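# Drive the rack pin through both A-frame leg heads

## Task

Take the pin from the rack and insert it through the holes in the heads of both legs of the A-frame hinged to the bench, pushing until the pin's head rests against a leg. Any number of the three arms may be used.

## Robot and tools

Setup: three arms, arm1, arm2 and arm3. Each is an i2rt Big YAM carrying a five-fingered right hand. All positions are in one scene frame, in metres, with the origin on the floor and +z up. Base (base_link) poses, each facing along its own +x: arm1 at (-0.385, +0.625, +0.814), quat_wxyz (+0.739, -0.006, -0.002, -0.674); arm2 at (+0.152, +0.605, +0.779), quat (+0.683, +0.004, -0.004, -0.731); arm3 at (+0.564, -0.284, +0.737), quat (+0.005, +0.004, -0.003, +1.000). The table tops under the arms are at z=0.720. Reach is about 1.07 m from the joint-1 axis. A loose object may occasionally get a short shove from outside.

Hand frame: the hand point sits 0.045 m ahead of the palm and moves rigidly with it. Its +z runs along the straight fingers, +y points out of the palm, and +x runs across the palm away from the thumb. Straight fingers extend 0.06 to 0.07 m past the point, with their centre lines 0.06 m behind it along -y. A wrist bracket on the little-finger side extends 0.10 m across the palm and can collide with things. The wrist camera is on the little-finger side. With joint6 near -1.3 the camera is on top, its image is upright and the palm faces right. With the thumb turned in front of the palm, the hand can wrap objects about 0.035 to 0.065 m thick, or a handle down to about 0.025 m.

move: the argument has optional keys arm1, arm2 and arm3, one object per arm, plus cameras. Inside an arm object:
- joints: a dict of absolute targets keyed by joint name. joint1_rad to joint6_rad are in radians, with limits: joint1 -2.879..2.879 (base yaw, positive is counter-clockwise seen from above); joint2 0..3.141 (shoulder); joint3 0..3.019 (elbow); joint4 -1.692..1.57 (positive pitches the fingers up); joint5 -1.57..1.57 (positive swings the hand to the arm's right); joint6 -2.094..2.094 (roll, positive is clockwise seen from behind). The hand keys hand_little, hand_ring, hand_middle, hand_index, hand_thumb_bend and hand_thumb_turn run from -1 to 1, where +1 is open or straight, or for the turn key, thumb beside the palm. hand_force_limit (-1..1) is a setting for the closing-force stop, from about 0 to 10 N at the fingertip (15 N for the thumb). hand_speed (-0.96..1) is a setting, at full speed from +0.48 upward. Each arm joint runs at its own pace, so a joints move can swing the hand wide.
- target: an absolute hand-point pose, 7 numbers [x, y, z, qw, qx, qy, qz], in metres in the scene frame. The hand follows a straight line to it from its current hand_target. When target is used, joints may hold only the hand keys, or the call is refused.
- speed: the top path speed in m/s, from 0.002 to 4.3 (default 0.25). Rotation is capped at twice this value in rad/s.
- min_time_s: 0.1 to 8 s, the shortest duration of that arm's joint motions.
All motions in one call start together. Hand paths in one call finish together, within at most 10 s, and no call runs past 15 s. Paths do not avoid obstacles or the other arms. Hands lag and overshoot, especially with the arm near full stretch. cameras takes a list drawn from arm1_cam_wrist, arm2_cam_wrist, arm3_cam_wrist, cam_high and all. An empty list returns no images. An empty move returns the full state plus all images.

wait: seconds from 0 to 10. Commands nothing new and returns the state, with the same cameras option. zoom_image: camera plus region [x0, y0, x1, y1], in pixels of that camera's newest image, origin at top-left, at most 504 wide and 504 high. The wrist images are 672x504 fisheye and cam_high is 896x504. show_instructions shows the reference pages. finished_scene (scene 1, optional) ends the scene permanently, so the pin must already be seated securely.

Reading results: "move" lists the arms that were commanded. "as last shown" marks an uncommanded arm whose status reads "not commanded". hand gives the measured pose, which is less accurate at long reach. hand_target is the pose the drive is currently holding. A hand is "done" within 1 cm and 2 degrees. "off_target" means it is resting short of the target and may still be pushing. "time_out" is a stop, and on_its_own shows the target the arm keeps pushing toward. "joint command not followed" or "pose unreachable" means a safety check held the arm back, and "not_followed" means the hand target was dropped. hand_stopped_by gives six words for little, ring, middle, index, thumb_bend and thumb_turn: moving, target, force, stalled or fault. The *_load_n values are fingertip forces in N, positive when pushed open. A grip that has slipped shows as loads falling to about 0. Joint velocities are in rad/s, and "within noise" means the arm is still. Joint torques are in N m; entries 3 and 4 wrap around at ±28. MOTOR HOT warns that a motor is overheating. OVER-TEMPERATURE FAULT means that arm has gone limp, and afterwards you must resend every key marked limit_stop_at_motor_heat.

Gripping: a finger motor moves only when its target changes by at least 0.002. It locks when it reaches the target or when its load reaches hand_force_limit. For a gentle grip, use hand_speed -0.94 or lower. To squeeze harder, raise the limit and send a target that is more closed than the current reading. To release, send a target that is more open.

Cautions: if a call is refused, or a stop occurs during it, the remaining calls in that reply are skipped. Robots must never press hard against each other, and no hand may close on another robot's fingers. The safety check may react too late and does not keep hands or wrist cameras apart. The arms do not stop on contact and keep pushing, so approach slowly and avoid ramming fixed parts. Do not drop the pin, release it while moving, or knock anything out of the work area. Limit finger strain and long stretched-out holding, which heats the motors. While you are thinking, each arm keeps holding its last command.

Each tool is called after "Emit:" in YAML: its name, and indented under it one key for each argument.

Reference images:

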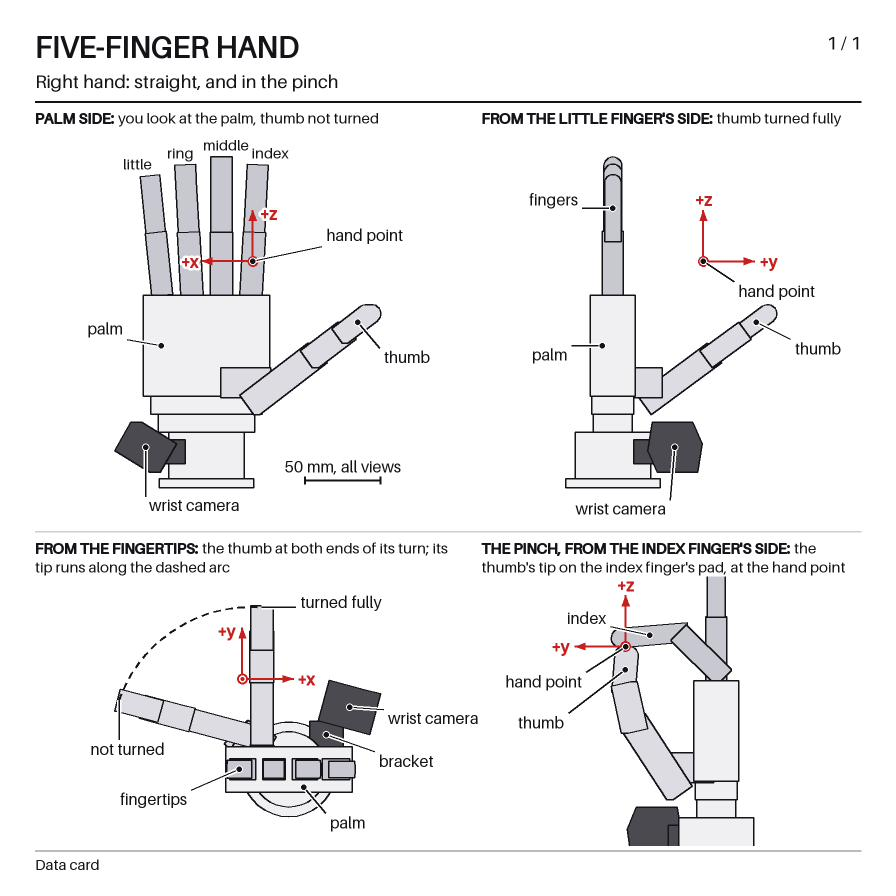

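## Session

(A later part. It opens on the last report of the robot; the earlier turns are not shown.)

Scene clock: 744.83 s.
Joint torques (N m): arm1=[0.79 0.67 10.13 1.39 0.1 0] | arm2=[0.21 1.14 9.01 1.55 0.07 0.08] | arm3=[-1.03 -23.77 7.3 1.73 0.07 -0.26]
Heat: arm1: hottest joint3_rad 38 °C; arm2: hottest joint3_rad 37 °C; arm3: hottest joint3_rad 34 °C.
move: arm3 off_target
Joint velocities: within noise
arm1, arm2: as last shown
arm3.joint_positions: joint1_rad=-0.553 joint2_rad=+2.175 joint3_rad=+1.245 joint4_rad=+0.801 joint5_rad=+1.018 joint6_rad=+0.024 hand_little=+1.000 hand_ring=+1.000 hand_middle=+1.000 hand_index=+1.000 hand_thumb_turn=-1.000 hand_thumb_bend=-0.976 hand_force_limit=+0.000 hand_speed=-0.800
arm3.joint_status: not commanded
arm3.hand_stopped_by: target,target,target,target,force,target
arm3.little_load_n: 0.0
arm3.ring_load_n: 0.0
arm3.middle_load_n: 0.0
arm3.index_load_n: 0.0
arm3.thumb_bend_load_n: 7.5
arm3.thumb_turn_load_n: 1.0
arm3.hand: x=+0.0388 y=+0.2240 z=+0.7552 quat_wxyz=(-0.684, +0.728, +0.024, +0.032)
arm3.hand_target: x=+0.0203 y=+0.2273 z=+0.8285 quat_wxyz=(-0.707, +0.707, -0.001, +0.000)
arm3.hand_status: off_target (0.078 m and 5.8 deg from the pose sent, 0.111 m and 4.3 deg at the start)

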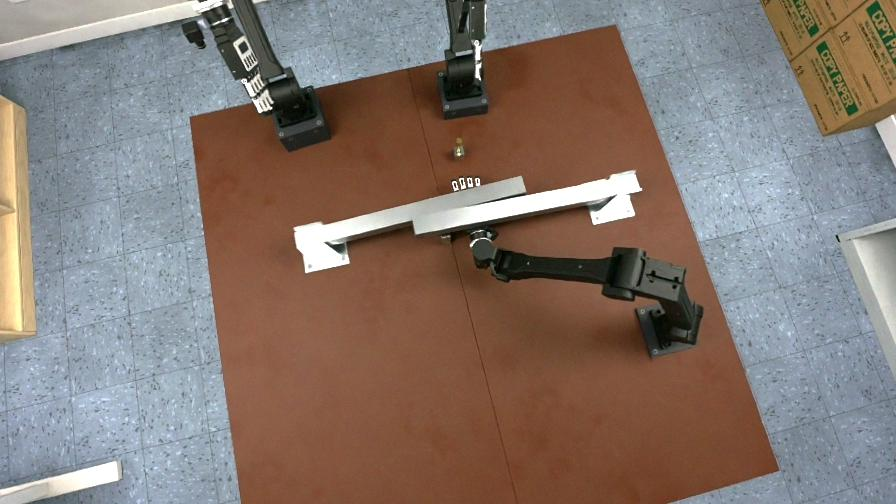

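Emit:
move:
  arm3: {"target": [0.018, 0.228, 0.88, 0.7431, -0.6691, 0, 0], "speed": 0.08}
  cameras: ["cam_high", "arm3_cam_wrist"]

Scene clock: 763.70 s.
Joint torques (N m): arm1=[1.44 0.09 10.04 1.43 0.11 -0.01] | arm2=[0.21 1.2 8.99 1.57 0.06 0.08] | arm3=[-0.85 -24.53 7.61 4.11 0.13 -0.56]
Heat: arm1: hottest joint3_rad 38 °C; arm2: hottest joint3_rad 37 °C; arm3: hottest joint2_rad 34 °C.
move: arm3 off_target
Joint velocities: within noise
arm1, arm2: as last shown
arm3.joint_positions: joint1_rad=-0.548 joint2_rad=+2.172 joint3_rad=+1.219 joint4_rad=+0.939 joint5_rad=+1.013 joint6_rad=-0.112 hand_little=+1.000 hand_ring=+1.000 hand_middle=+1.000 hand_index=+1.000 hand_thumb_turn=-1.000 hand_thumb_bend=-0.976 hand_force_limit=+0.000 hand_speed=-0.800
arm3.joint_status: not commanded
arm3.hand_stopped_by: target,target,target,target,force,target
arm3.little_load_n: 0.0
arm3.ring_load_n: 0.0
arm3.middle_load_n: 0.0
arm3.index_load_n: 0.0
arm3.thumb_bend_load_n: 7.5
arm3.thumb_turn_load_n: 0.5
arm3.hand: x=+0.0434 y=+0.2214 z=+0.7699 quat_wxyz=(-0.705, +0.707, +0.041, +0.042)
arm3.hand_target: x=+0.0249 y=+0.2257 z=+0.8642 quat_wxyz=(-0.742, +0.671, -0.001, +0.000)
arm3.hand_status: off_target (0.113 m and 9.1 deg from the pose sent, 0.127 m and 10.7 deg at the start; pose on its path clipped on 37 of 47 steps)
pictures: arm3_cam_wrist, cam_high
arm3_cam_wrist: T_world_to_cam=[[0.33581, -0.05824, -0.94013, 0.71557], [-0.83243, -0.48542, -0.26727, 0.35453], [-0.44079, 0.87234, -0.21149, 0.10167]] pos_world=[0.09963, 0.12508, 0.78899]

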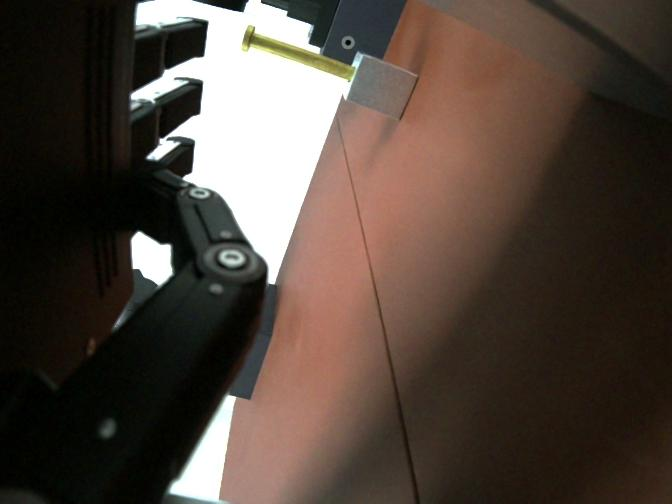

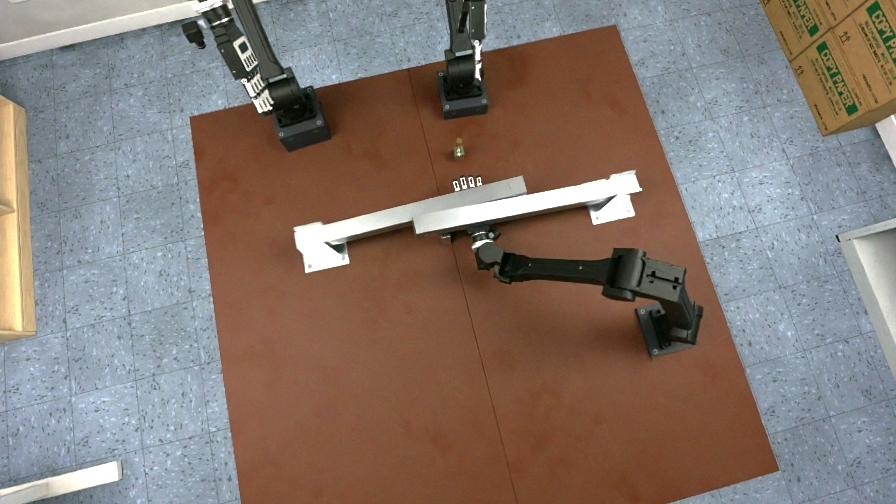

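Emit:
move:
  arm3: {"target": [0.02, 0.23, 0.80, 0.7071, -0.7071, 0, 0], "speed": 0.08}

Emit:
move:
  arm3: {"target": [0.018, 0.228, 0.737, 0.7071, -0.7071, 0, 0], "speed": 0.06}
  arm1: {"joints": {"hand_thumb_turn": -1}}
  cameras: ["arm3_cam_wrist", "arm1_cam_wrist"]

Emit:
zoom_image:
  camera: "arm3_cam_wrist"
  region: [180, 0, 380, 110]

Scene clock: 838.63 s.
Joint torques (N m): arm1=[1.67 0.38 10.33 1.39 0.12 0.04] | arm2=[0.26 1.2 9.01 1.57 0.06 0.08] | arm3=[-1.61 -19.6 8.76 1.72 0.21 -0.15]
Heat: arm1: hottest joint3_rad 38 °C; arm2: hottest joint3_rad 38 °C; arm3: hottest joint2_rad 45 °C.
move: arm3 off_target
Joint velocities: within noise
arm1, arm2: as last shown
arm2.thumb_turn_load_n: -0.5
arm3.joint_positions: joint1_rad=-0.548 joint2_rad=+2.178 joint3_rad=+1.217 joint4_rad=+0.858 joint5_rad=+1.009 joint6_rad=+0.017 hand_little=+1.000 hand_ring=+1.000 hand_middle=+1.000 hand_index=+1.000 hand_thumb_turn=-1.000 hand_thumb_bend=-0.976 hand_force_limit=+0.000 hand_speed=-0.800
arm3.joint_status: not commanded
arm3.hand_stopped_by: target,target,target,target,force,target
arm3.little_load_n: 0.0
arm3.ring_load_n: 0.0
arm3.middle_load_n: 0.0
arm3.index_load_n: 0.0
arm3.thumb_bend_load_n: 7.5
arm3.thumb_turn_load_n: 0.5
arm3.hand: x=+0.0405 y=+0.2177 z=+0.7525 quat_wxyz=(-0.689, +0.724, +0.023, +0.021)
arm3.hand_target: x=+0.0222 y=+0.2284 z=+0.8004 quat_wxyz=(-0.707, +0.707, +0.000, +0.000)
arm3.hand_status: off_target (0.053 m and 4.6 deg from the pose sent, 0.039 m and 6.7 deg at the start)
pictures: none

Scene clock: 844.27 s.
Joint torques (N m): arm1=[1.73 -0.56 10.35 1.25 0.19 -0.06] | arm2=[0.21 1.14 9.01 1.57 0.06 0.08] | arm3=[-1.2 -16.5 7.61 2.5 0.05 -0.14]
Heat: arm1: hottest joint3_rad 38 °C; arm2: hottest joint3_rad 38 °C; arm3: hottest joint2_rad 43 °C.
move: arm1 done; arm3 off_target
Joint velocities: within noise
arm1.joint_positions: joint1_rad=+0.033 joint2_rad=+0.619 joint3_rad=+1.350 joint4_rad=-1.544 joint5_rad=-0.046 joint6_rad=-1.349 hand_little=+1.000 hand_ring=+1.000 hand_middle=+1.000 hand_index=+1.000 hand_thumb_turn=-1.000 hand_thumb_bend=+1.000 hand_force_limit=+0.000 hand_speed=-0.800
arm1.joint_status: all done
arm1.hand_stopped_by: target,target,target,target,target,target
arm1.little_load_n: 0.5
arm1.ring_load_n: 0.0
arm1.middle_load_n: 0.0
arm1.index_load_n: 0.0
arm1.thumb_bend_load_n: 0.0
arm1.thumb_turn_load_n: 0.5
arm1.hand: x=-0.4017 y=+0.4351 z=+1.2505 quat_wxyz=(+0.200, +0.630, -0.680, +0.318)
arm1.hand_target: x=-0.4016 y=+0.4345 z=+1.2620 quat_wxyz=(+0.208, +0.626, -0.676, +0.328)
arm1.hand_status: not commanded
arm2: as last shown
arm2.thumb_turn_load_n: 0.0
arm3.joint_positions: joint1_rad=-0.548 joint2_rad=+2.268 joint3_rad=+1.254 joint4_rad=+0.948 joint5_rad=+1.018 joint6_rad=+0.014 hand_little=+1.000 hand_ring=+1.000 hand_middle=+1.000 hand_index=+1.000 hand_thumb_turn=-1.000 hand_thumb_bend=-0.976 hand_force_limit=+0.000 hand_speed=-0.800
arm3.joint_status: not commanded
arm3.hand_stopped_by: target,target,target,target,force,target
arm3.little_load_n: 0.0
arm3.ring_load_n: 0.0
arm3.middle_load_n: 0.0
arm3.index_load_n: 0.0
arm3.thumb_bend_load_n: 7.5
arm3.thumb_turn_load_n: 0.5
arm3.hand: x=+0.0344 y=+0.2229 z=+0.7230 quat_wxyz=(-0.696, +0.717, +0.011, +0.015)
arm3.hand_target: x=+0.0188 y=+0.2273 z=+0.7372 quat_wxyz=(-0.707, +0.707, +0.000, +0.000)
arm3.hand_status: off_target (0.022 m and 2.7 deg from the pose sent, 0.029 m and 4.6 deg at the start)
pictures: arm1_cam_wrist, arm3_cam_wrist
arm3_cam_wrist: T_world_to_cam=[[0.2577, -0.08587, -0.9624, 0.69955], [-0.85393, -0.4863, -0.18526, 0.27683], [-0.45211, 0.86956, -0.19864, 0.07812]] pos_world=[0.09145, 0.12676, 0.74005]

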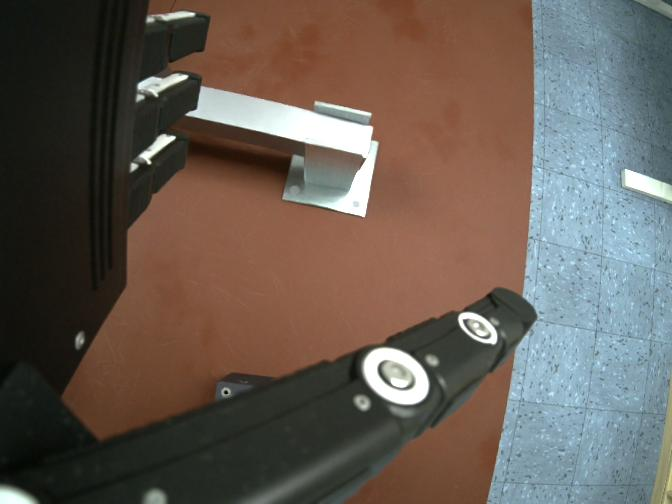

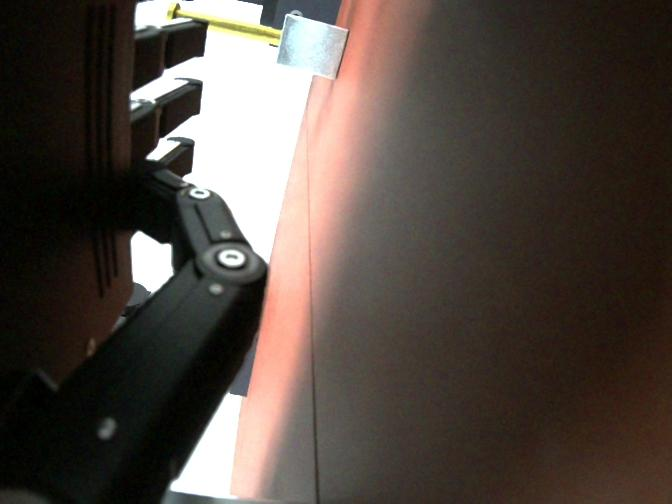

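Scaled by 2.520 from the camera's image (finer frame: 960x720).

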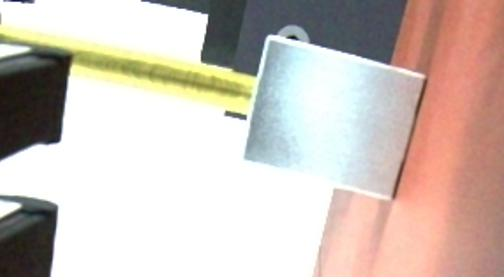

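Emit:
move:
  arm1: {"joints": {"joint1_rad": 1.0, "joint6_rad": 1.45}, "min_time_s": 3}
  arm3: {"target": [0.018, 0.14, 0.74, 0.7071, -0.7071, 0, 0], "speed": 0.12}
  cameras: ["arm2_cam_wrist"]

Emit:
move:
  arm1: {"target": [-0.06, 0.47, 0.95, 0.6138, 0.1715, 0.7579, -0.1389], "speed": 0.25}
  cameras: ["arm1_cam_wrist", "cam_high"]

Scene clock: 883.27 s.
Joint torques (N m): arm1=[2.43 0.73 10.25 1.32 0.07 0.18] | arm2=[0.26 1.2 8.99 1.57 0.06 0.08] | arm3=[-1.14 -18.61 4.21 2.25 0.1 -0.11]
Heat: arm1: hottest joint3_rad 38 °C; arm2: hottest joint3_rad 38 °C; arm3: hottest joint2_rad 37 °C.
move: arm1 done; arm3 off_target
Joint velocities: within noise
arm1.joint_positions: joint1_rad=+0.986 joint2_rad=+0.619 joint3_rad=+1.350 joint4_rad=-1.544 joint5_rad=-0.046 joint6_rad=+1.439 hand_little=+1.000 hand_ring=+1.000 hand_middle=+1.000 hand_index=+1.000 hand_thumb_turn=-1.000 hand_thumb_bend=+1.000 hand_force_limit=+0.000 hand_speed=-0.800
arm1.joint_status: all done
arm1.hand_stopped_by: target,target,target,target,target,target
arm1.little_load_n: 0.0
arm1.ring_load_n: 0.0
arm1.middle_load_n: 0.0
arm1.index_load_n: 0.0
arm1.thumb_bend_load_n: 0.0
arm1.thumb_turn_load_n: 0.0
arm1.hand: x=-0.1402 y=+0.5832 z=+1.2966 quat_wxyz=(-0.357, -0.156, -0.916, +0.099)
arm1.hand_target: x=-0.1398 y=+0.5867 z=+1.3097 quat_wxyz=(-0.371, -0.153, -0.911, +0.099)
arm1.hand_status: not commanded
arm2: as last shown
arm2.thumb_bend_load_n: 0.5
arm3.joint_positions: joint1_rad=-0.416 joint2_rad=+2.244 joint3_rad=+1.155 joint4_rad=+1.023 joint5_rad=+1.149 joint6_rad=+0.014 hand_little=+1.000 hand_ring=+1.000 hand_middle=+1.000 hand_index=+1.000 hand_thumb_turn=-1.000 hand_thumb_bend=-0.976 hand_force_limit=+0.000 hand_speed=-0.800
arm3.joint_status: not commanded
arm3.hand_stopped_by: target,target,target,target,force,target
arm3.little_load_n: 0.0
arm3.ring_load_n: 0.0
arm3.middle_load_n: 0.0
arm3.index_load_n: -0.5
arm3.thumb_bend_load_n: 7.5
arm3.thumb_turn_load_n: 1.0
arm3.hand: x=+0.0255 y=+0.1419 z=+0.7167 quat_wxyz=(-0.699, +0.715, +0.012, +0.016)
arm3.hand_target: x=+0.0182 y=+0.1401 z=+0.7397 quat_wxyz=(-0.707, +0.707, +0.000, +0.000)
arm3.hand_status: off_target (0.025 m and 2.6 deg from the pose sent, 0.086 m and 2.7 deg at the start)

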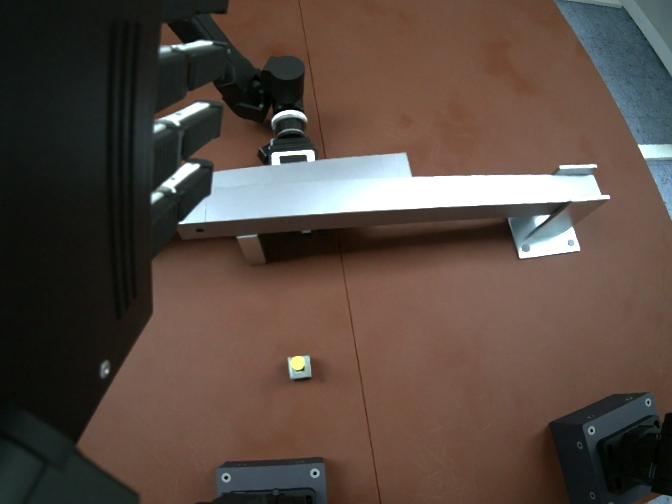

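Scene clock: 886.53 s.
Joint torques (N m): arm1=[-0.15 -2.37 5.19 2.26 0.07 0.14] | arm2=[0.21 1.14 8.99 1.57 0.06 0.08] | arm3=[-1.26 -18.73 4.23 2.28 0.1 -0.12]
Heat: arm1: hottest joint3_rad 38 °C; arm2: hottest joint3_rad 38 °C; arm3: hottest joint2_rad 37 °C.
move: arm1 done
Joint velocities: within noise
arm1.joint_positions: joint1_rad=+0.683 joint2_rad=+1.157 joint3_rad=+0.058 joint4_rad=+0.871 joint5_rad=-0.355 joint6_rad=+1.494 hand_little=+1.000 hand_ring=+1.000 hand_middle=+1.000 hand_index=+1.000 hand_thumb_turn=-1.000 hand_thumb_bend=+1.000 hand_force_limit=+0.000 hand_speed=-0.800
arm1.joint_status: not commanded
arm1.hand_stopped_by: target,target,target,target,target,target
arm1.little_load_n: 0.0
arm1.ring_load_n: 0.0
arm1.middle_load_n: 0.0
arm1.index_load_n: 0.0
arm1.thumb_bend_load_n: 0.0
arm1.thumb_turn_load_n: 0.0
arm1.hand: x=-0.0567 y=+0.4722 z=+0.9504 quat_wxyz=(-0.612, -0.164, -0.761, +0.139)
arm1.hand_target: x=-0.0600 y=+0.4701 z=+0.9501 quat_wxyz=(-0.614, -0.171, -0.758, +0.139)
arm1.hand_status: done (0.004 m and 0.9 deg from the pose sent, 0.373 m and 35.0 deg at the start)
arm2.joint_positions: joint1_rad=+0.028 joint2_rad=+0.621 joint3_rad=+1.398 joint4_rad=-1.462 joint5_rad=+0.124 joint6_rad=-1.344 hand_little=+1.000 hand_ring=+1.000 hand_middle=+1.000 hand_index=+1.000 hand_thumb_turn=+1.000 hand_thumb_bend=+1.000 hand_force_limit=+0.000 hand_speed=-0.800
arm2.joint_status: not commanded
arm2.hand_stopped_by: target,target,target,target,target,target
arm2.little_load_n: 0.0
arm2.ring_load_n: 0.0
arm2.middle_load_n: 0.0
arm2.index_load_n: 0.0
arm2.thumb_bend_load_n: 0.0
arm2.thumb_turn_load_n: 0.0
arm2.hand: x=+0.0627 y=+0.4091 z=+1.2541 quat_wxyz=(+0.312, +0.524, -0.735, +0.298)
arm2.hand_target: x=+0.0627 y=+0.4095 z=+1.2624 quat_wxyz=(+0.318, +0.521, -0.731, +0.305)
arm2.hand_status: not commanded
arm3: as last shown
arm3.index_load_n: 0.0
arm3.thumb_turn_load_n: 0.5
arm1_cam_wrist: T_world_to_cam=[[0.31399, 0.90743, -0.27924, -0.15079], [-0.2263, 0.35717, 0.90621, -1.04414], [0.92206, -0.22135, 0.3175, -0.03511]] pos_world=[-0.15657, 0.50199, 0.91525]

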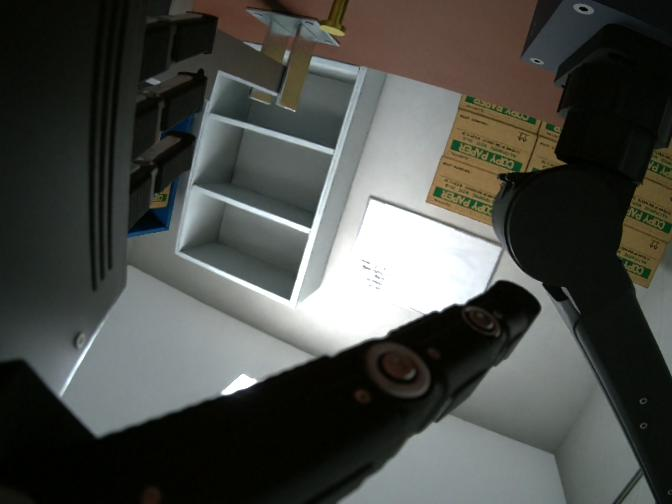

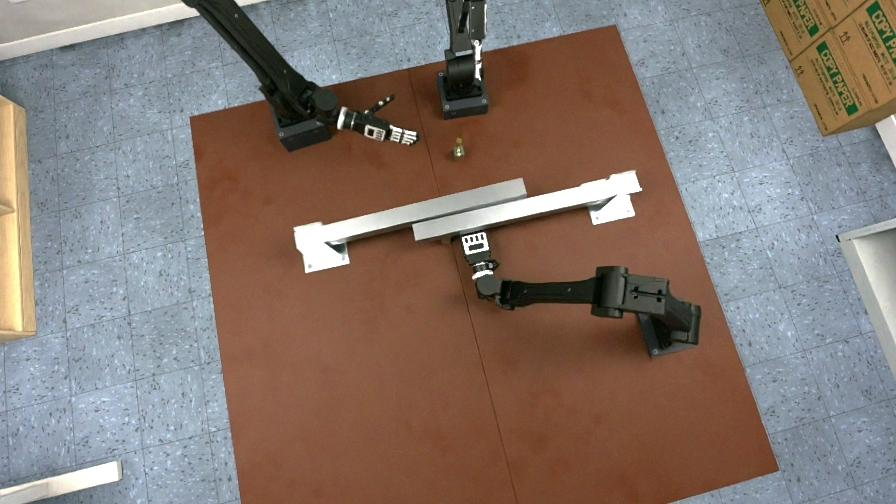

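Emit:
move:
  arm1: {"target": [0.01, 0.435, 0.86, 0.6138, 0.1715, 0.7579, -0.1389], "speed": 0.2}
  cameras: ["arm1_cam_wrist"]

Emit:
zoom_image:
  camera: "arm1_cam_wrist"
  region: [200, 0, 500, 220]

Scene clock: 897.53 s.
Joint torques (N m): arm1=[2.43 -8.47 1.07 2.25 0.11 0.24] | arm2=[0.21 1.2 8.99 1.57 0.07 0.08] | arm3=[-1.14 -18.67 4.16 2.29 0.1 -0.11]
Heat: arm1: hottest joint3_rad 37 °C; arm2: hottest joint3_rad 38 °C; arm3: hottest joint2_rad 36 °C.
move: arm1 done
Joint velocities: within noise
arm1.joint_positions: joint1_rad=+0.767 joint2_rad=+1.982 joint3_rad=+0.250 joint4_rad=+1.493 joint5_rad=-0.252 joint6_rad=+1.519 hand_little=+1.000 hand_ring=+1.000 hand_middle=+1.000 hand_index=+1.000 hand_thumb_turn=-1.000 hand_thumb_bend=+1.000 hand_force_limit=+0.000 hand_speed=-0.800
arm1.joint_status: not commanded
arm1.hand_stopped_by: target,target,target,target,target,target
arm1.little_load_n: 0.0
arm1.ring_load_n: 0.0
arm1.middle_load_n: 0.0
arm1.index_load_n: 0.0
arm1.thumb_bend_load_n: 0.0
arm1.thumb_turn_load_n: -0.5
arm1.hand: x=+0.0043 y=+0.4327 z=+0.8562 quat_wxyz=(-0.605, -0.175, -0.764, +0.142)
arm1.hand_target: x=+0.0098 y=+0.4350 z=+0.8600 quat_wxyz=(-0.614, -0.172, -0.758, +0.139)
arm1.hand_status: done (0.007 m and 1.3 deg from the pose sent, 0.118 m and 0.9 deg at the start)
arm2, arm3: as last shown
arm3.thumb_turn_load_n: 1.0
arm1_cam_wrist: T_world_to_cam=[[0.33048, 0.90342, -0.27314, -0.1639], [-0.20713, 0.35177, 0.91288, -0.93422], [0.9208, -0.24512, 0.30338, -0.04784]] pos_world=[-0.09529, 0.46498, 0.82258]

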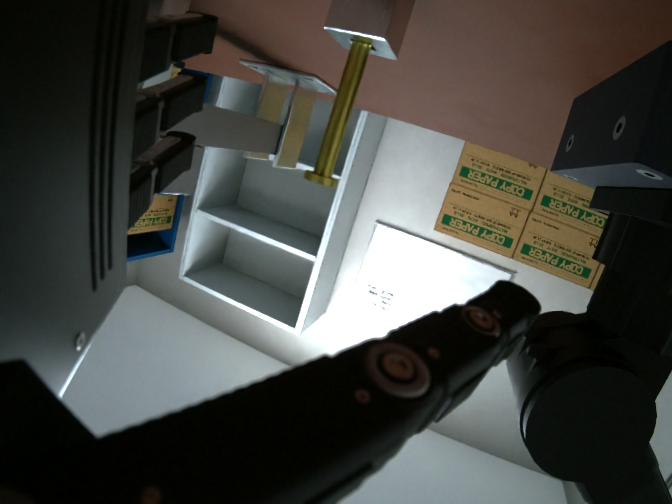

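Scaled by 1.680 from the camera's image (finer frame: 960x720).

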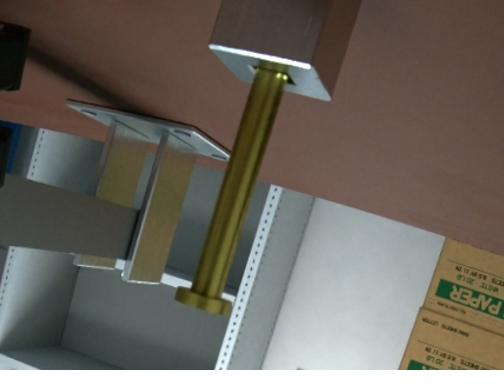

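Emit:
move:
  arm1: {"target": [0.052, 0.424, 0.838, 0.6138, 0.1715, 0.7579, -0.1389], "speed": 0.1}
  cameras: ["arm1_cam_wrist"]

Emit:
zoom_image:
  camera: "arm1_cam_wrist"
  region: [150, 0, 500, 270]

Scene clock: 936.27 s.
Joint torques (N m): arm1=[2.49 -8.41 1.43 1.11 0.13 0.22] | arm2=[0.21 1.14 8.99 1.57 0.06 0.08] | arm3=[-1.2 -18.55 4.21 2.29 0.11 -0.11]
Heat: arm1: hottest joint3_rad 34 °C; arm2: hottest joint3_rad 38 °C; arm3: hottest joint2_rad 35 °C.
move: arm1 done
Joint velocities: within noise
arm1.joint_positions: joint1_rad=+0.834 joint2_rad=+2.070 joint3_rad=+0.370 joint4_rad=+1.489 joint5_rad=-0.188 joint6_rad=+1.534 hand_little=+1.000 hand_ring=+1.000 hand_middle=+1.000 hand_index=+1.000 hand_thumb_turn=-1.000 hand_thumb_bend=+1.000 hand_force_limit=+0.000 hand_speed=-0.800
arm1.joint_status: not commanded
arm1.hand_stopped_by: target,target,target,target,target,target
arm1.little_load_n: 0.0
arm1.ring_load_n: 0.0
arm1.middle_load_n: 0.0
arm1.index_load_n: 0.0
arm1.thumb_bend_load_n: 0.0
arm1.thumb_turn_load_n: 0.0
arm1.hand: x=+0.0467 y=+0.4212 z=+0.8404 quat_wxyz=(-0.613, -0.171, -0.757, +0.146)
arm1.hand_target: x=+0.0519 y=+0.4242 z=+0.8381 quat_wxyz=(-0.614, -0.171, -0.758, +0.139)
arm1.hand_status: done (0.007 m and 0.8 deg from the pose sent, 0.052 m and 1.3 deg at the start)
arm2, arm3: as last shown
arm1_cam_wrist: T_world_to_cam=[[0.3344, 0.89956, -0.28101, -0.16376], [-0.22456, 0.36564, 0.90326, -0.90397], [0.91529, -0.23894, 0.32427, -0.1048]] pos_world=[-0.05231, 0.45281, 0.80449]

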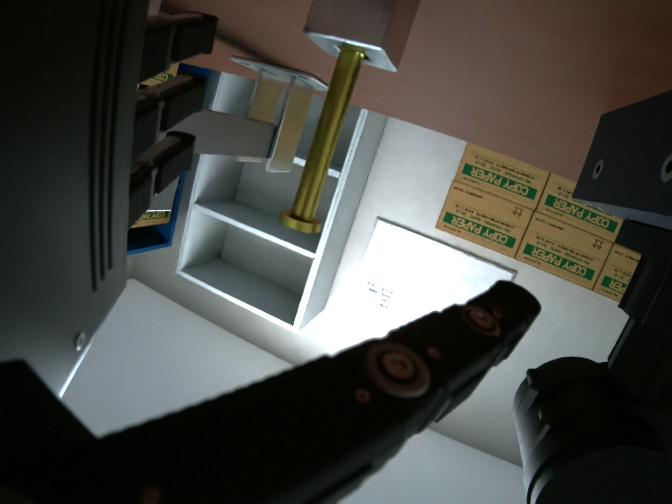

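Scaled by 1.440 from the camera's image (finer frame: 960x720).

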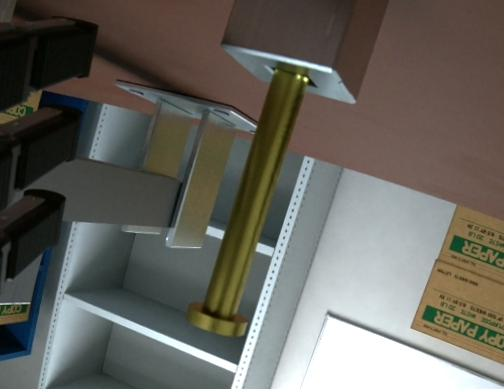

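Emit:
move:
  arm1: {"target": [0.106, 0.4015, 0.834, 0.6138, 0.1715, 0.7579, -0.1389], "speed": 0.08}
  cameras: ["arm1_cam_wrist", "cam_high"]

Emit:
zoom_image:
  camera: "arm1_cam_wrist"
  region: [130, 0, 500, 300]

Scene clock: 964.47 s.
Joint torques (N m): arm1=[3.02 -10.52 2.99 1.28 0.16 0.15] | arm2=[0.21 1.14 8.99 1.57 0.06 0.08] | arm3=[-1.26 -18.67 4.19 2.29 0.1 -0.11]
Heat: arm1: hottest joint3_rad 33 °C; arm2: hottest joint3_rad 38 °C; arm3: hottest joint2_rad 35 °C.
move: arm1 done
Joint velocities: within noise
arm1.joint_positions: joint1_rad=+0.873 joint2_rad=+2.075 joint3_rad=+0.515 joint4_rad=+1.344 joint5_rad=-0.149 joint6_rad=+1.542 hand_little=+1.000 hand_ring=+1.000 hand_middle=+1.000 hand_index=+1.000 hand_thumb_turn=-1.000 hand_thumb_bend=+1.000 hand_force_limit=+0.000 hand_speed=-0.800
arm1.joint_status: not commanded
arm1.hand_stopped_by: target,target,target,target,target,target
arm1.little_load_n: 0.0
arm1.ring_load_n: 0.0
arm1.middle_load_n: 0.0
arm1.index_load_n: 0.0
arm1.thumb_bend_load_n: 0.0
arm1.thumb_turn_load_n: -0.5
arm1.hand: x=+0.0980 y=+0.3992 z=+0.8345 quat_wxyz=(-0.611, -0.172, -0.759, +0.145)
arm1.hand_target: x=+0.1059 y=+0.4016 z=+0.8340 quat_wxyz=(-0.614, -0.172, -0.758, +0.139)
arm1.hand_status: done (0.008 m and 0.8 deg from the pose sent, 0.063 m and 0.8 deg at the start)
arm2, arm3: as last shown
arm3.thumb_turn_load_n: 0.5
arm1_cam_wrist: T_world_to_cam=[[0.33337, 0.90052, -0.27914, -0.16474], [-0.21942, 0.36206, 0.90597, -0.88035], [0.91691, -0.24078, 0.31829, -0.14946]] pos_world=[-0.0012, 0.4311, 0.79915]

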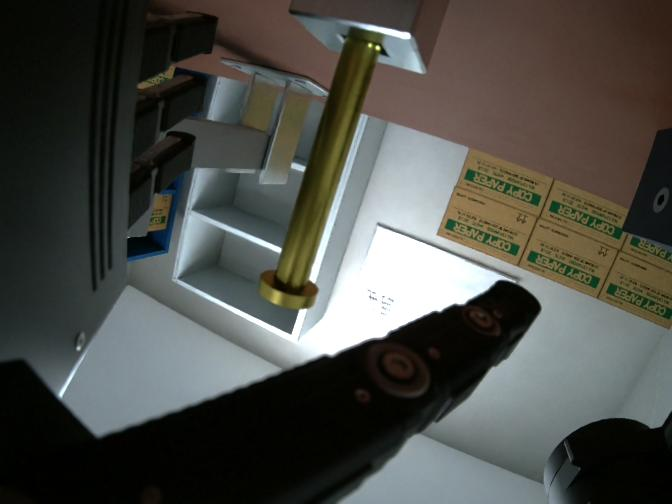

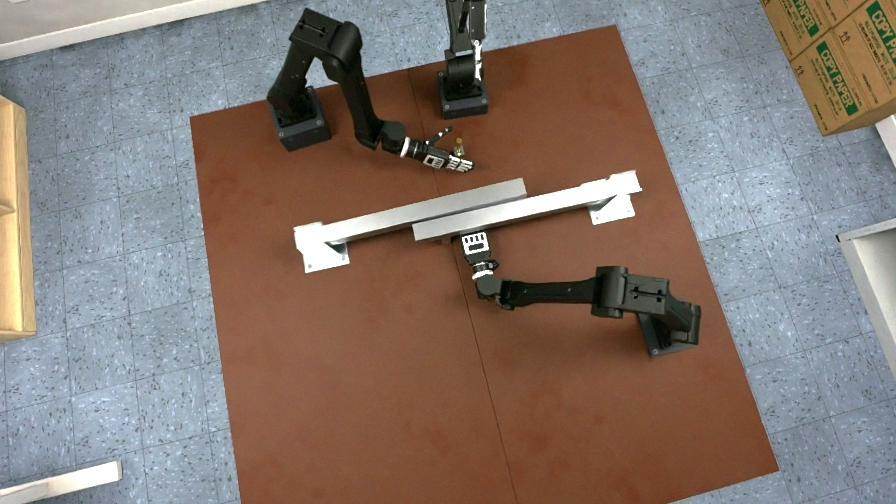

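Scaled by 1.362 from the camera's image (finer frame: 960x720).

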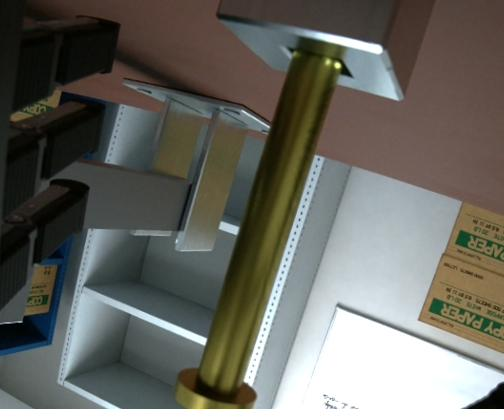

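Emit:
move:
  arm1: {"joints": {"hand_thumb_bend": 0.06, "hand_index": 0.3, "hand_middle": 0.3, "hand_speed": -0.7}}
  cameras: ["arm1_cam_wrist"]

Emit:
zoom_image:
  camera: "arm1_cam_wrist"
  region: [130, 0, 500, 370]

Scene clock: 986.90 s.
Joint torques (N m): arm1=[2.73 -10.58 3.28 1.5 0.16 0.11] | arm2=[0.21 1.14 8.99 1.57 0.07 0.08] | arm3=[-1.2 -18.67 4.23 2.29 0.1 -0.11]
Heat: arm1: hottest joint3_rad 33 °C; arm2: hottest joint3_rad 38 °C; arm3: hottest joint2_rad 35 °C.
move: arm1 done
Joint velocities: within noise
arm1.joint_positions: joint1_rad=+0.873 joint2_rad=+2.075 joint3_rad=+0.515 joint4_rad=+1.344 joint5_rad=-0.149 joint6_rad=+1.543 hand_little=+1.000 hand_ring=+1.000 hand_middle=+0.300 hand_index=+0.300 hand_thumb_turn=-1.000 hand_thumb_bend=+0.060 hand_force_limit=+0.000 hand_speed=-0.700
arm1.joint_status: all done
arm1.hand_stopped_by: target,target,target,target,target,target
arm1.little_load_n: 0.0
arm1.ring_load_n: 0.0
arm1.middle_load_n: 0.0
arm1.index_load_n: 0.0
arm1.thumb_bend_load_n: 0.0
arm1.thumb_turn_load_n: 0.0
arm1.hand: x=+0.0980 y=+0.3992 z=+0.8345 quat_wxyz=(-0.611, -0.173, -0.759, +0.145)
arm1.hand_target: x=+0.1059 y=+0.4016 z=+0.8340 quat_wxyz=(-0.614, -0.171, -0.758, +0.139)
arm1.hand_status: not commanded
arm2, arm3: as last shown
arm3.index_load_n: -0.5
arm1_cam_wrist: T_world_to_cam=[[0.33353, 0.90058, -0.27876, -0.16507], [-0.21956, 0.36177, 0.90604, -0.88036], [0.91682, -0.24098, 0.31839, -0.14958]] pos_world=[-0.00111, 0.4311, 0.79926]

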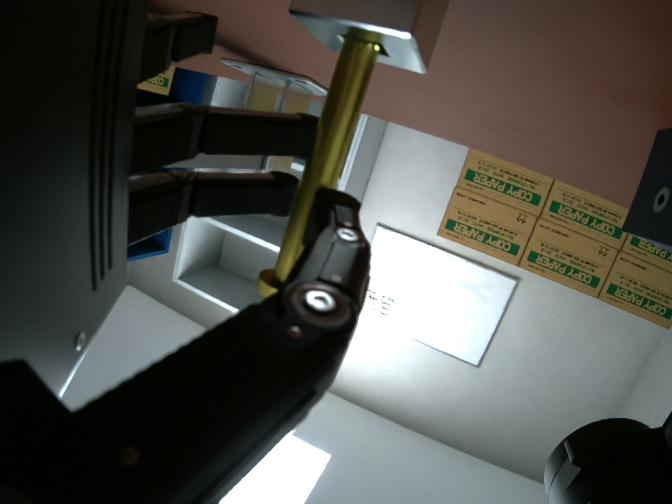

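Scaled by 1.362 from the camera's image (finer frame: 960x720).

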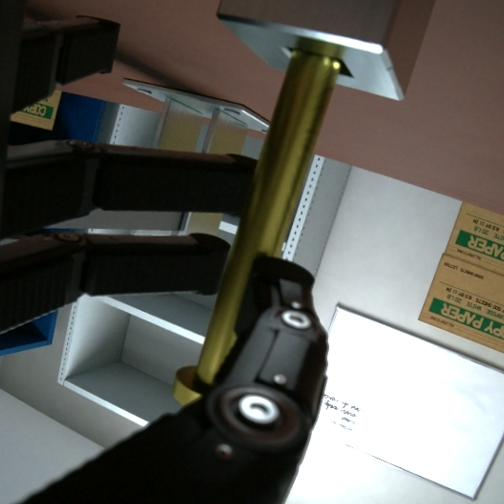

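Emit:
move:
  arm1: {"joints": {"hand_index": -0.4, "hand_middle": -0.4, "hand_speed": -0.93, "hand_force_limit": 0.0}}
  cameras: ["arm1_cam_wrist"]

Emit:
zoom_image:
  camera: "arm1_cam_wrist"
  region: [130, 0, 500, 370]

Scene clock: 998.63 s.
Joint torques (N m): arm1=[2.26 -10.29 3.03 1.61 0 0.14] | arm2=[0.26 1.2 8.99 1.57 0.06 0.08] | arm3=[-1.2 -18.61 4.21 2.3 0.1 -0.11]
Heat: arm1: hottest joint3_rad 33 °C; arm2: hottest joint3_rad 38 °C; arm3: hottest joint2_rad 35 °C.
move: arm1 off_target
Joint velocities: within noise
arm1.joint_positions: joint1_rad=+0.873 joint2_rad=+2.077 joint3_rad=+0.518 joint4_rad=+1.343 joint5_rad=-0.146 joint6_rad=+1.543 hand_little=+1.000 hand_ring=+1.000 hand_middle=-0.046 hand_index=-0.144 hand_thumb_turn=-1.000 hand_thumb_bend=+0.061 hand_force_limit=+0.000 hand_speed=-0.930
arm1.joint_status: hand_middle off_target (ended at -0.046, target -0.400); hand_index off_target (ended at -0.144, target -0.400); the others done
arm1.hand_stopped_by: target,target,force,force,target,target
arm1.little_load_n: 0.0
arm1.ring_load_n: 0.0
arm1.middle_load_n: 3.0
arm1.index_load_n: 5.0
arm1.thumb_bend_load_n: 3.5
arm1.thumb_turn_load_n: 0.0
arm1.hand: x=+0.0989 y=+0.3980 z=+0.8342 quat_wxyz=(-0.611, -0.173, -0.759, +0.146)
arm1.hand_target: x=+0.1058 y=+0.4016 z=+0.8340 quat_wxyz=(-0.614, -0.171, -0.758, +0.139)
arm1.hand_status: not commanded
arm2, arm3: as last shown
arm3.index_load_n: 0.0
arm1_cam_wrist: T_world_to_cam=[[0.33591, 0.89951, -0.27937, -0.16362], [-0.21865, 0.36297, 0.90578, -0.87975], [0.91616, -0.24318, 0.3186, -0.14974]] pos_world=[-0.00021, 0.43009, 0.79886]

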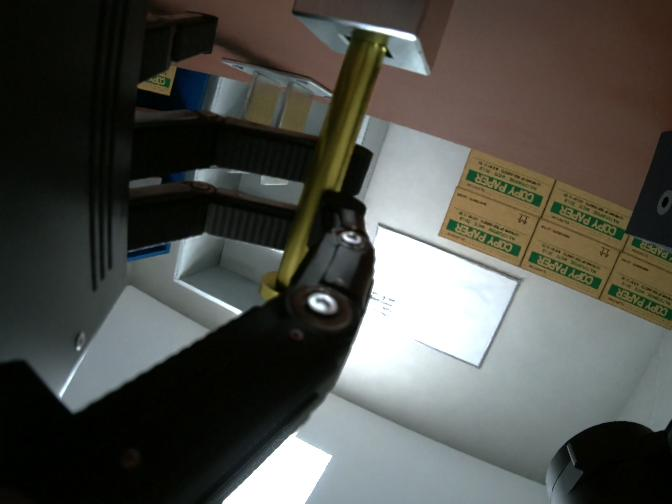

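Scaled by 1.362 from the camera's image (finer frame: 960x720).

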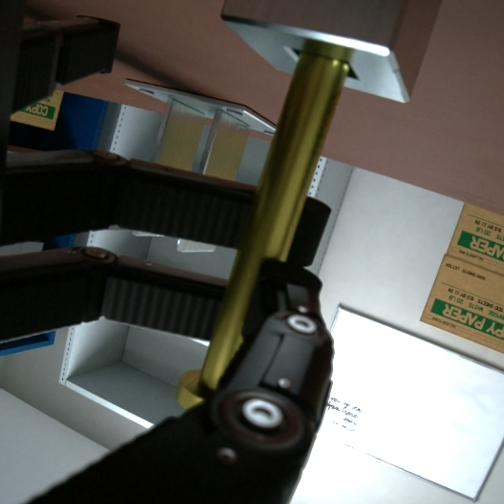

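Emit:
move:
  arm1: {"target": [0.106, 0.4015, 0.93, 0.6138, 0.1715, 0.7579, -0.1389], "speed": 0.06}
  cameras: ["arm1_cam_wrist", "cam_high"]

Emit:
zoom_image:
  camera: "arm1_cam_wrist"
  region: [130, 0, 500, 370]

Scene clock: 1009.23 s.
Joint torques (N m): arm1=[3.25 -11.52 4.41 1.48 -0.03 0.11] | arm2=[0.21 1.2 8.99 1.57 0.06 0.08] | arm3=[-1.14 -18.78 4.21 2.28 0.1 -0.11]
Heat: arm1: hottest joint3_rad 32 °C; arm2: hottest joint3_rad 38 °C; arm3: hottest joint2_rad 35 °C.
move: arm1 off_target
Joint velocities: within noise
arm1.joint_positions: joint1_rad=+0.873 joint2_rad=+1.721 joint3_rad=+0.499 joint4_rad=+0.992 joint5_rad=-0.149 joint6_rad=+1.546 hand_little=+1.000 hand_ring=+1.000 hand_middle=-0.046 hand_index=-0.144 hand_thumb_turn=-1.000 hand_thumb_bend=+0.061 hand_force_limit=+0.000 hand_speed=-0.930
arm1.joint_status: not commanded
arm1.hand_stopped_by: target,target,force,force,target,target
arm1.little_load_n: 0.0
arm1.ring_load_n: 0.0
arm1.middle_load_n: 0.5
arm1.index_load_n: 5.0
arm1.thumb_bend_load_n: 3.0
arm1.thumb_turn_load_n: -0.5
arm1.hand: x=+0.1047 y=+0.3958 z=+0.9200 quat_wxyz=(-0.606, -0.175, -0.762, +0.142)
arm1.hand_target: x=+0.1061 y=+0.4014 z=+0.9298 quat_wxyz=(-0.614, -0.172, -0.758, +0.139)
arm1.hand_status: off_target (0.012 m and 1.2 deg from the pose sent, 0.096 m and 0.9 deg at the start)
arm2, arm3: as last shown
arm1_cam_wrist: T_world_to_cam=[[0.33163, 0.90314, -0.27269, -0.14675], [-0.21042, 0.35257, 0.91182, -0.9577], [0.91965, -0.245, 0.30696, -0.17188]] pos_world=[0.00521, 0.42808, 0.886]

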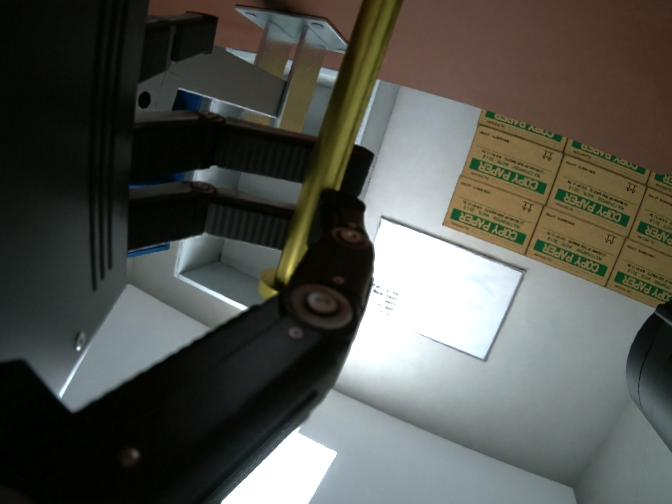

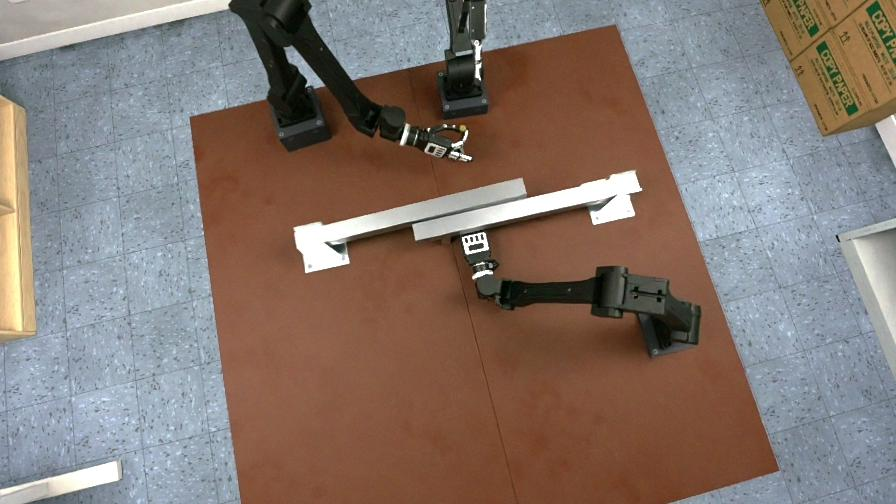

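Scaled by 1.362 from the camera's image (finer frame: 960x720).

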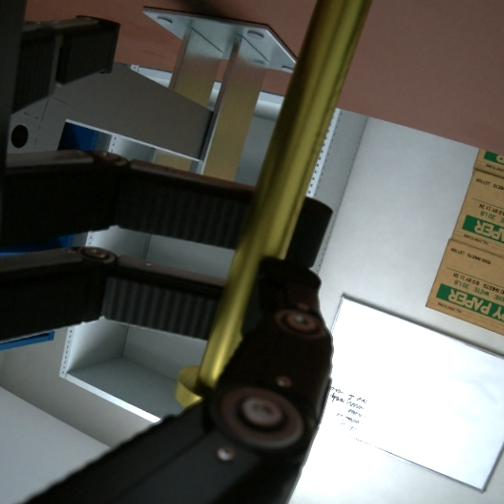

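Emit:
move:
  arm1: {"target": [0.106, 0.4015, 0.97, 0.6138, 0.1715, 0.7579, -0.1389], "speed": 0.1, "joints": {"hand_middle": -0.5}}
  cameras: ["arm1_cam_wrist", "cam_high", "arm2_cam_wrist", "arm3_cam_wrist"]

Emit:
zoom_image:
  camera: "arm2_cam_wrist"
  region: [200, 250, 500, 504]

Emit:
zoom_image:
  camera: "cam_high"
  region: [400, 90, 520, 210]

Scene clock: 1027.00 s.
Joint torques (N m): arm1=[1.61 -11.46 6.97 1.55 -0.02 0.15] | arm2=[0.21 1.2 8.99 1.57 0.06 0.08] | arm3=[-1.14 -18.73 4.19 2.26 0.1 -0.11]
Heat: arm1: hottest joint3_rad 33 °C; arm2: hottest joint3_rad 38 °C; arm3: hottest joint2_rad 35 °C.
move: arm1 off_target
Joint velocities: within noise
arm1.joint_positions: joint1_rad=+0.873 joint2_rad=+1.569 joint3_rad=+0.499 joint4_rad=+0.829 joint5_rad=-0.150 joint6_rad=+1.546 hand_little=+1.000 hand_ring=+1.000 hand_middle=-0.123 hand_index=-0.144 hand_thumb_turn=-1.000 hand_thumb_bend=+0.062 hand_force_limit=+0.000 hand_speed=-0.930
arm1.joint_status: hand_middle off_target (ended at -0.123, target -0.500)
arm1.hand_stopped_by: target,target,force,force,target,target
arm1.little_load_n: 0.0
arm1.ring_load_n: 0.0
arm1.middle_load_n: 5.0
arm1.index_load_n: 5.0
arm1.thumb_bend_load_n: 5.5
arm1.thumb_turn_load_n: 0.5
arm1.hand: x=+0.1015 y=+0.3989 z=+0.9557 quat_wxyz=(-0.603, -0.176, -0.766, +0.140)
arm1.hand_target: x=+0.1059 y=+0.4015 z=+0.9700 quat_wxyz=(-0.614, -0.171, -0.758, +0.139)
arm1.hand_status: off_target (0.015 m and 1.7 deg from the pose sent, 0.050 m and 1.2 deg at the start)
arm2: as last shown
arm3.joint_positions: joint1_rad=-0.416 joint2_rad=+2.244 joint3_rad=+1.155 joint4_rad=+1.023 joint5_rad=+1.149 joint6_rad=+0.014 hand_little=+1.000 hand_ring=+1.000 hand_middle=+1.000 hand_index=+1.000 hand_thumb_turn=-1.000 hand_thumb_bend=-0.976 hand_force_limit=+0.000 hand_speed=-0.800
arm3.joint_status: not commanded
arm3.hand_stopped_by: target,target,target,target,force,target
arm3.little_load_n: 0.0
arm3.ring_load_n: 0.0
arm3.middle_load_n: 0.0
arm3.index_load_n: 0.0
arm3.thumb_bend_load_n: 7.0
arm3.thumb_turn_load_n: 0.5
arm3.hand: x=+0.0255 y=+0.1419 z=+0.7167 quat_wxyz=(-0.699, +0.715, +0.012, +0.016)
arm3.hand_target: x=+0.0182 y=+0.1401 z=+0.7397 quat_wxyz=(-0.707, +0.707, +0.000, +0.000)
arm3.hand_status: not commanded
pictures: arm1_cam_wrist, arm2_cam_wrist, arm3_cam_wrist, cam_high
arm1_cam_wrist: T_world_to_cam=[[0.32809, 0.90531, -0.26975, -0.14212], [-0.20307, 0.34648, 0.91581, -0.99413], [0.92256, -0.24569, 0.29752, -0.17025]] pos_world=[0.00182, 0.43128, 0.92275]
arm3_cam_wrist: T_world_to_cam=[[0.26145, -0.07811, -0.96205, 0.68744], [-0.85291, -0.48531, -0.19239, 0.23351], [-0.45187, 0.87084, -0.19351, 0.13947]] pos_world=[0.08245, 0.04557, 0.73326]

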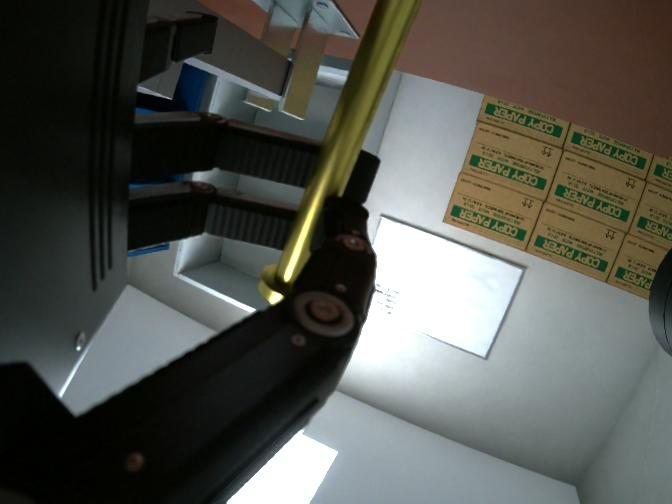

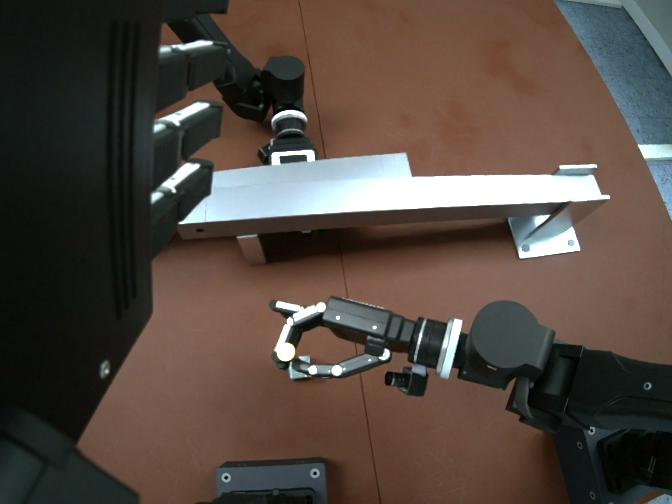

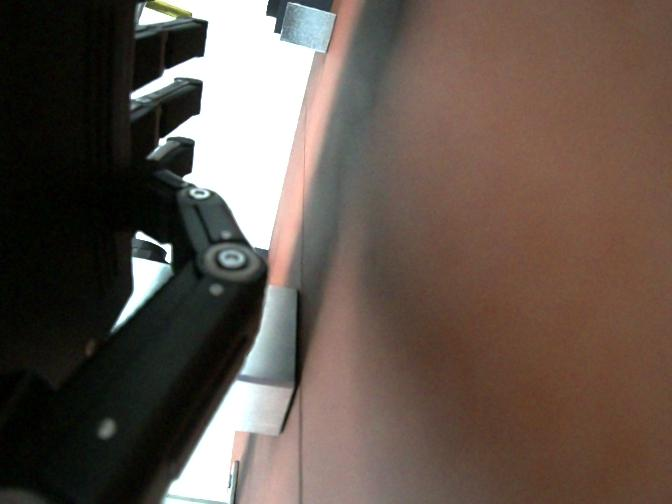

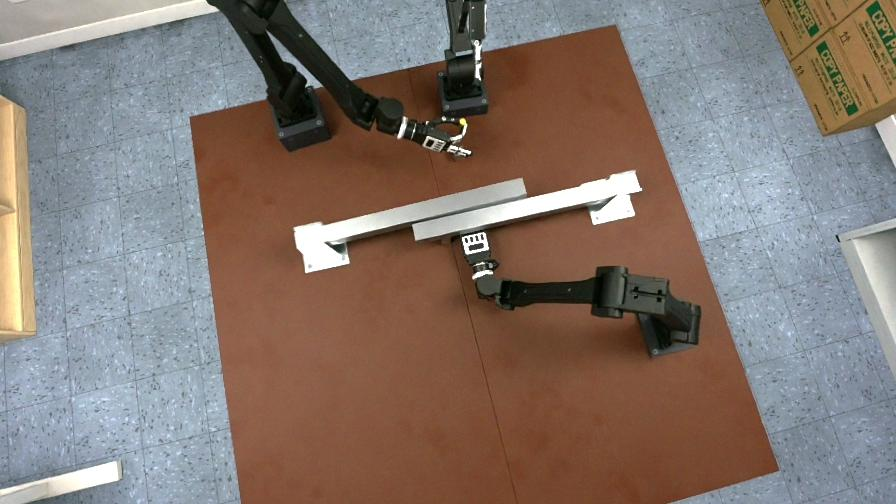

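Scaled by 1.680 from the camera's image (finer frame: 960x720).

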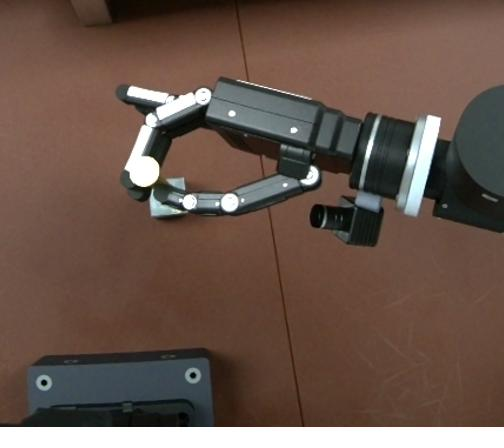

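Scaled by 4.200 from the camera's image (finer frame: 1280x720).

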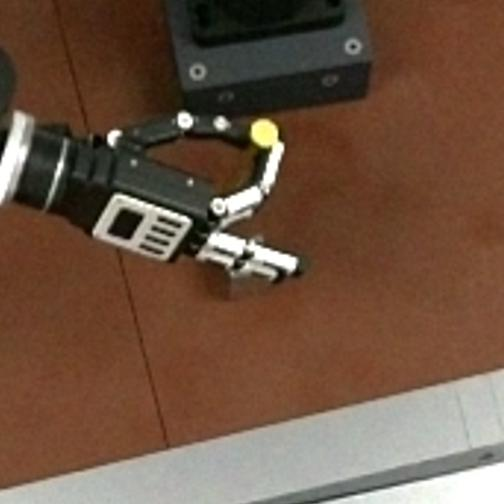

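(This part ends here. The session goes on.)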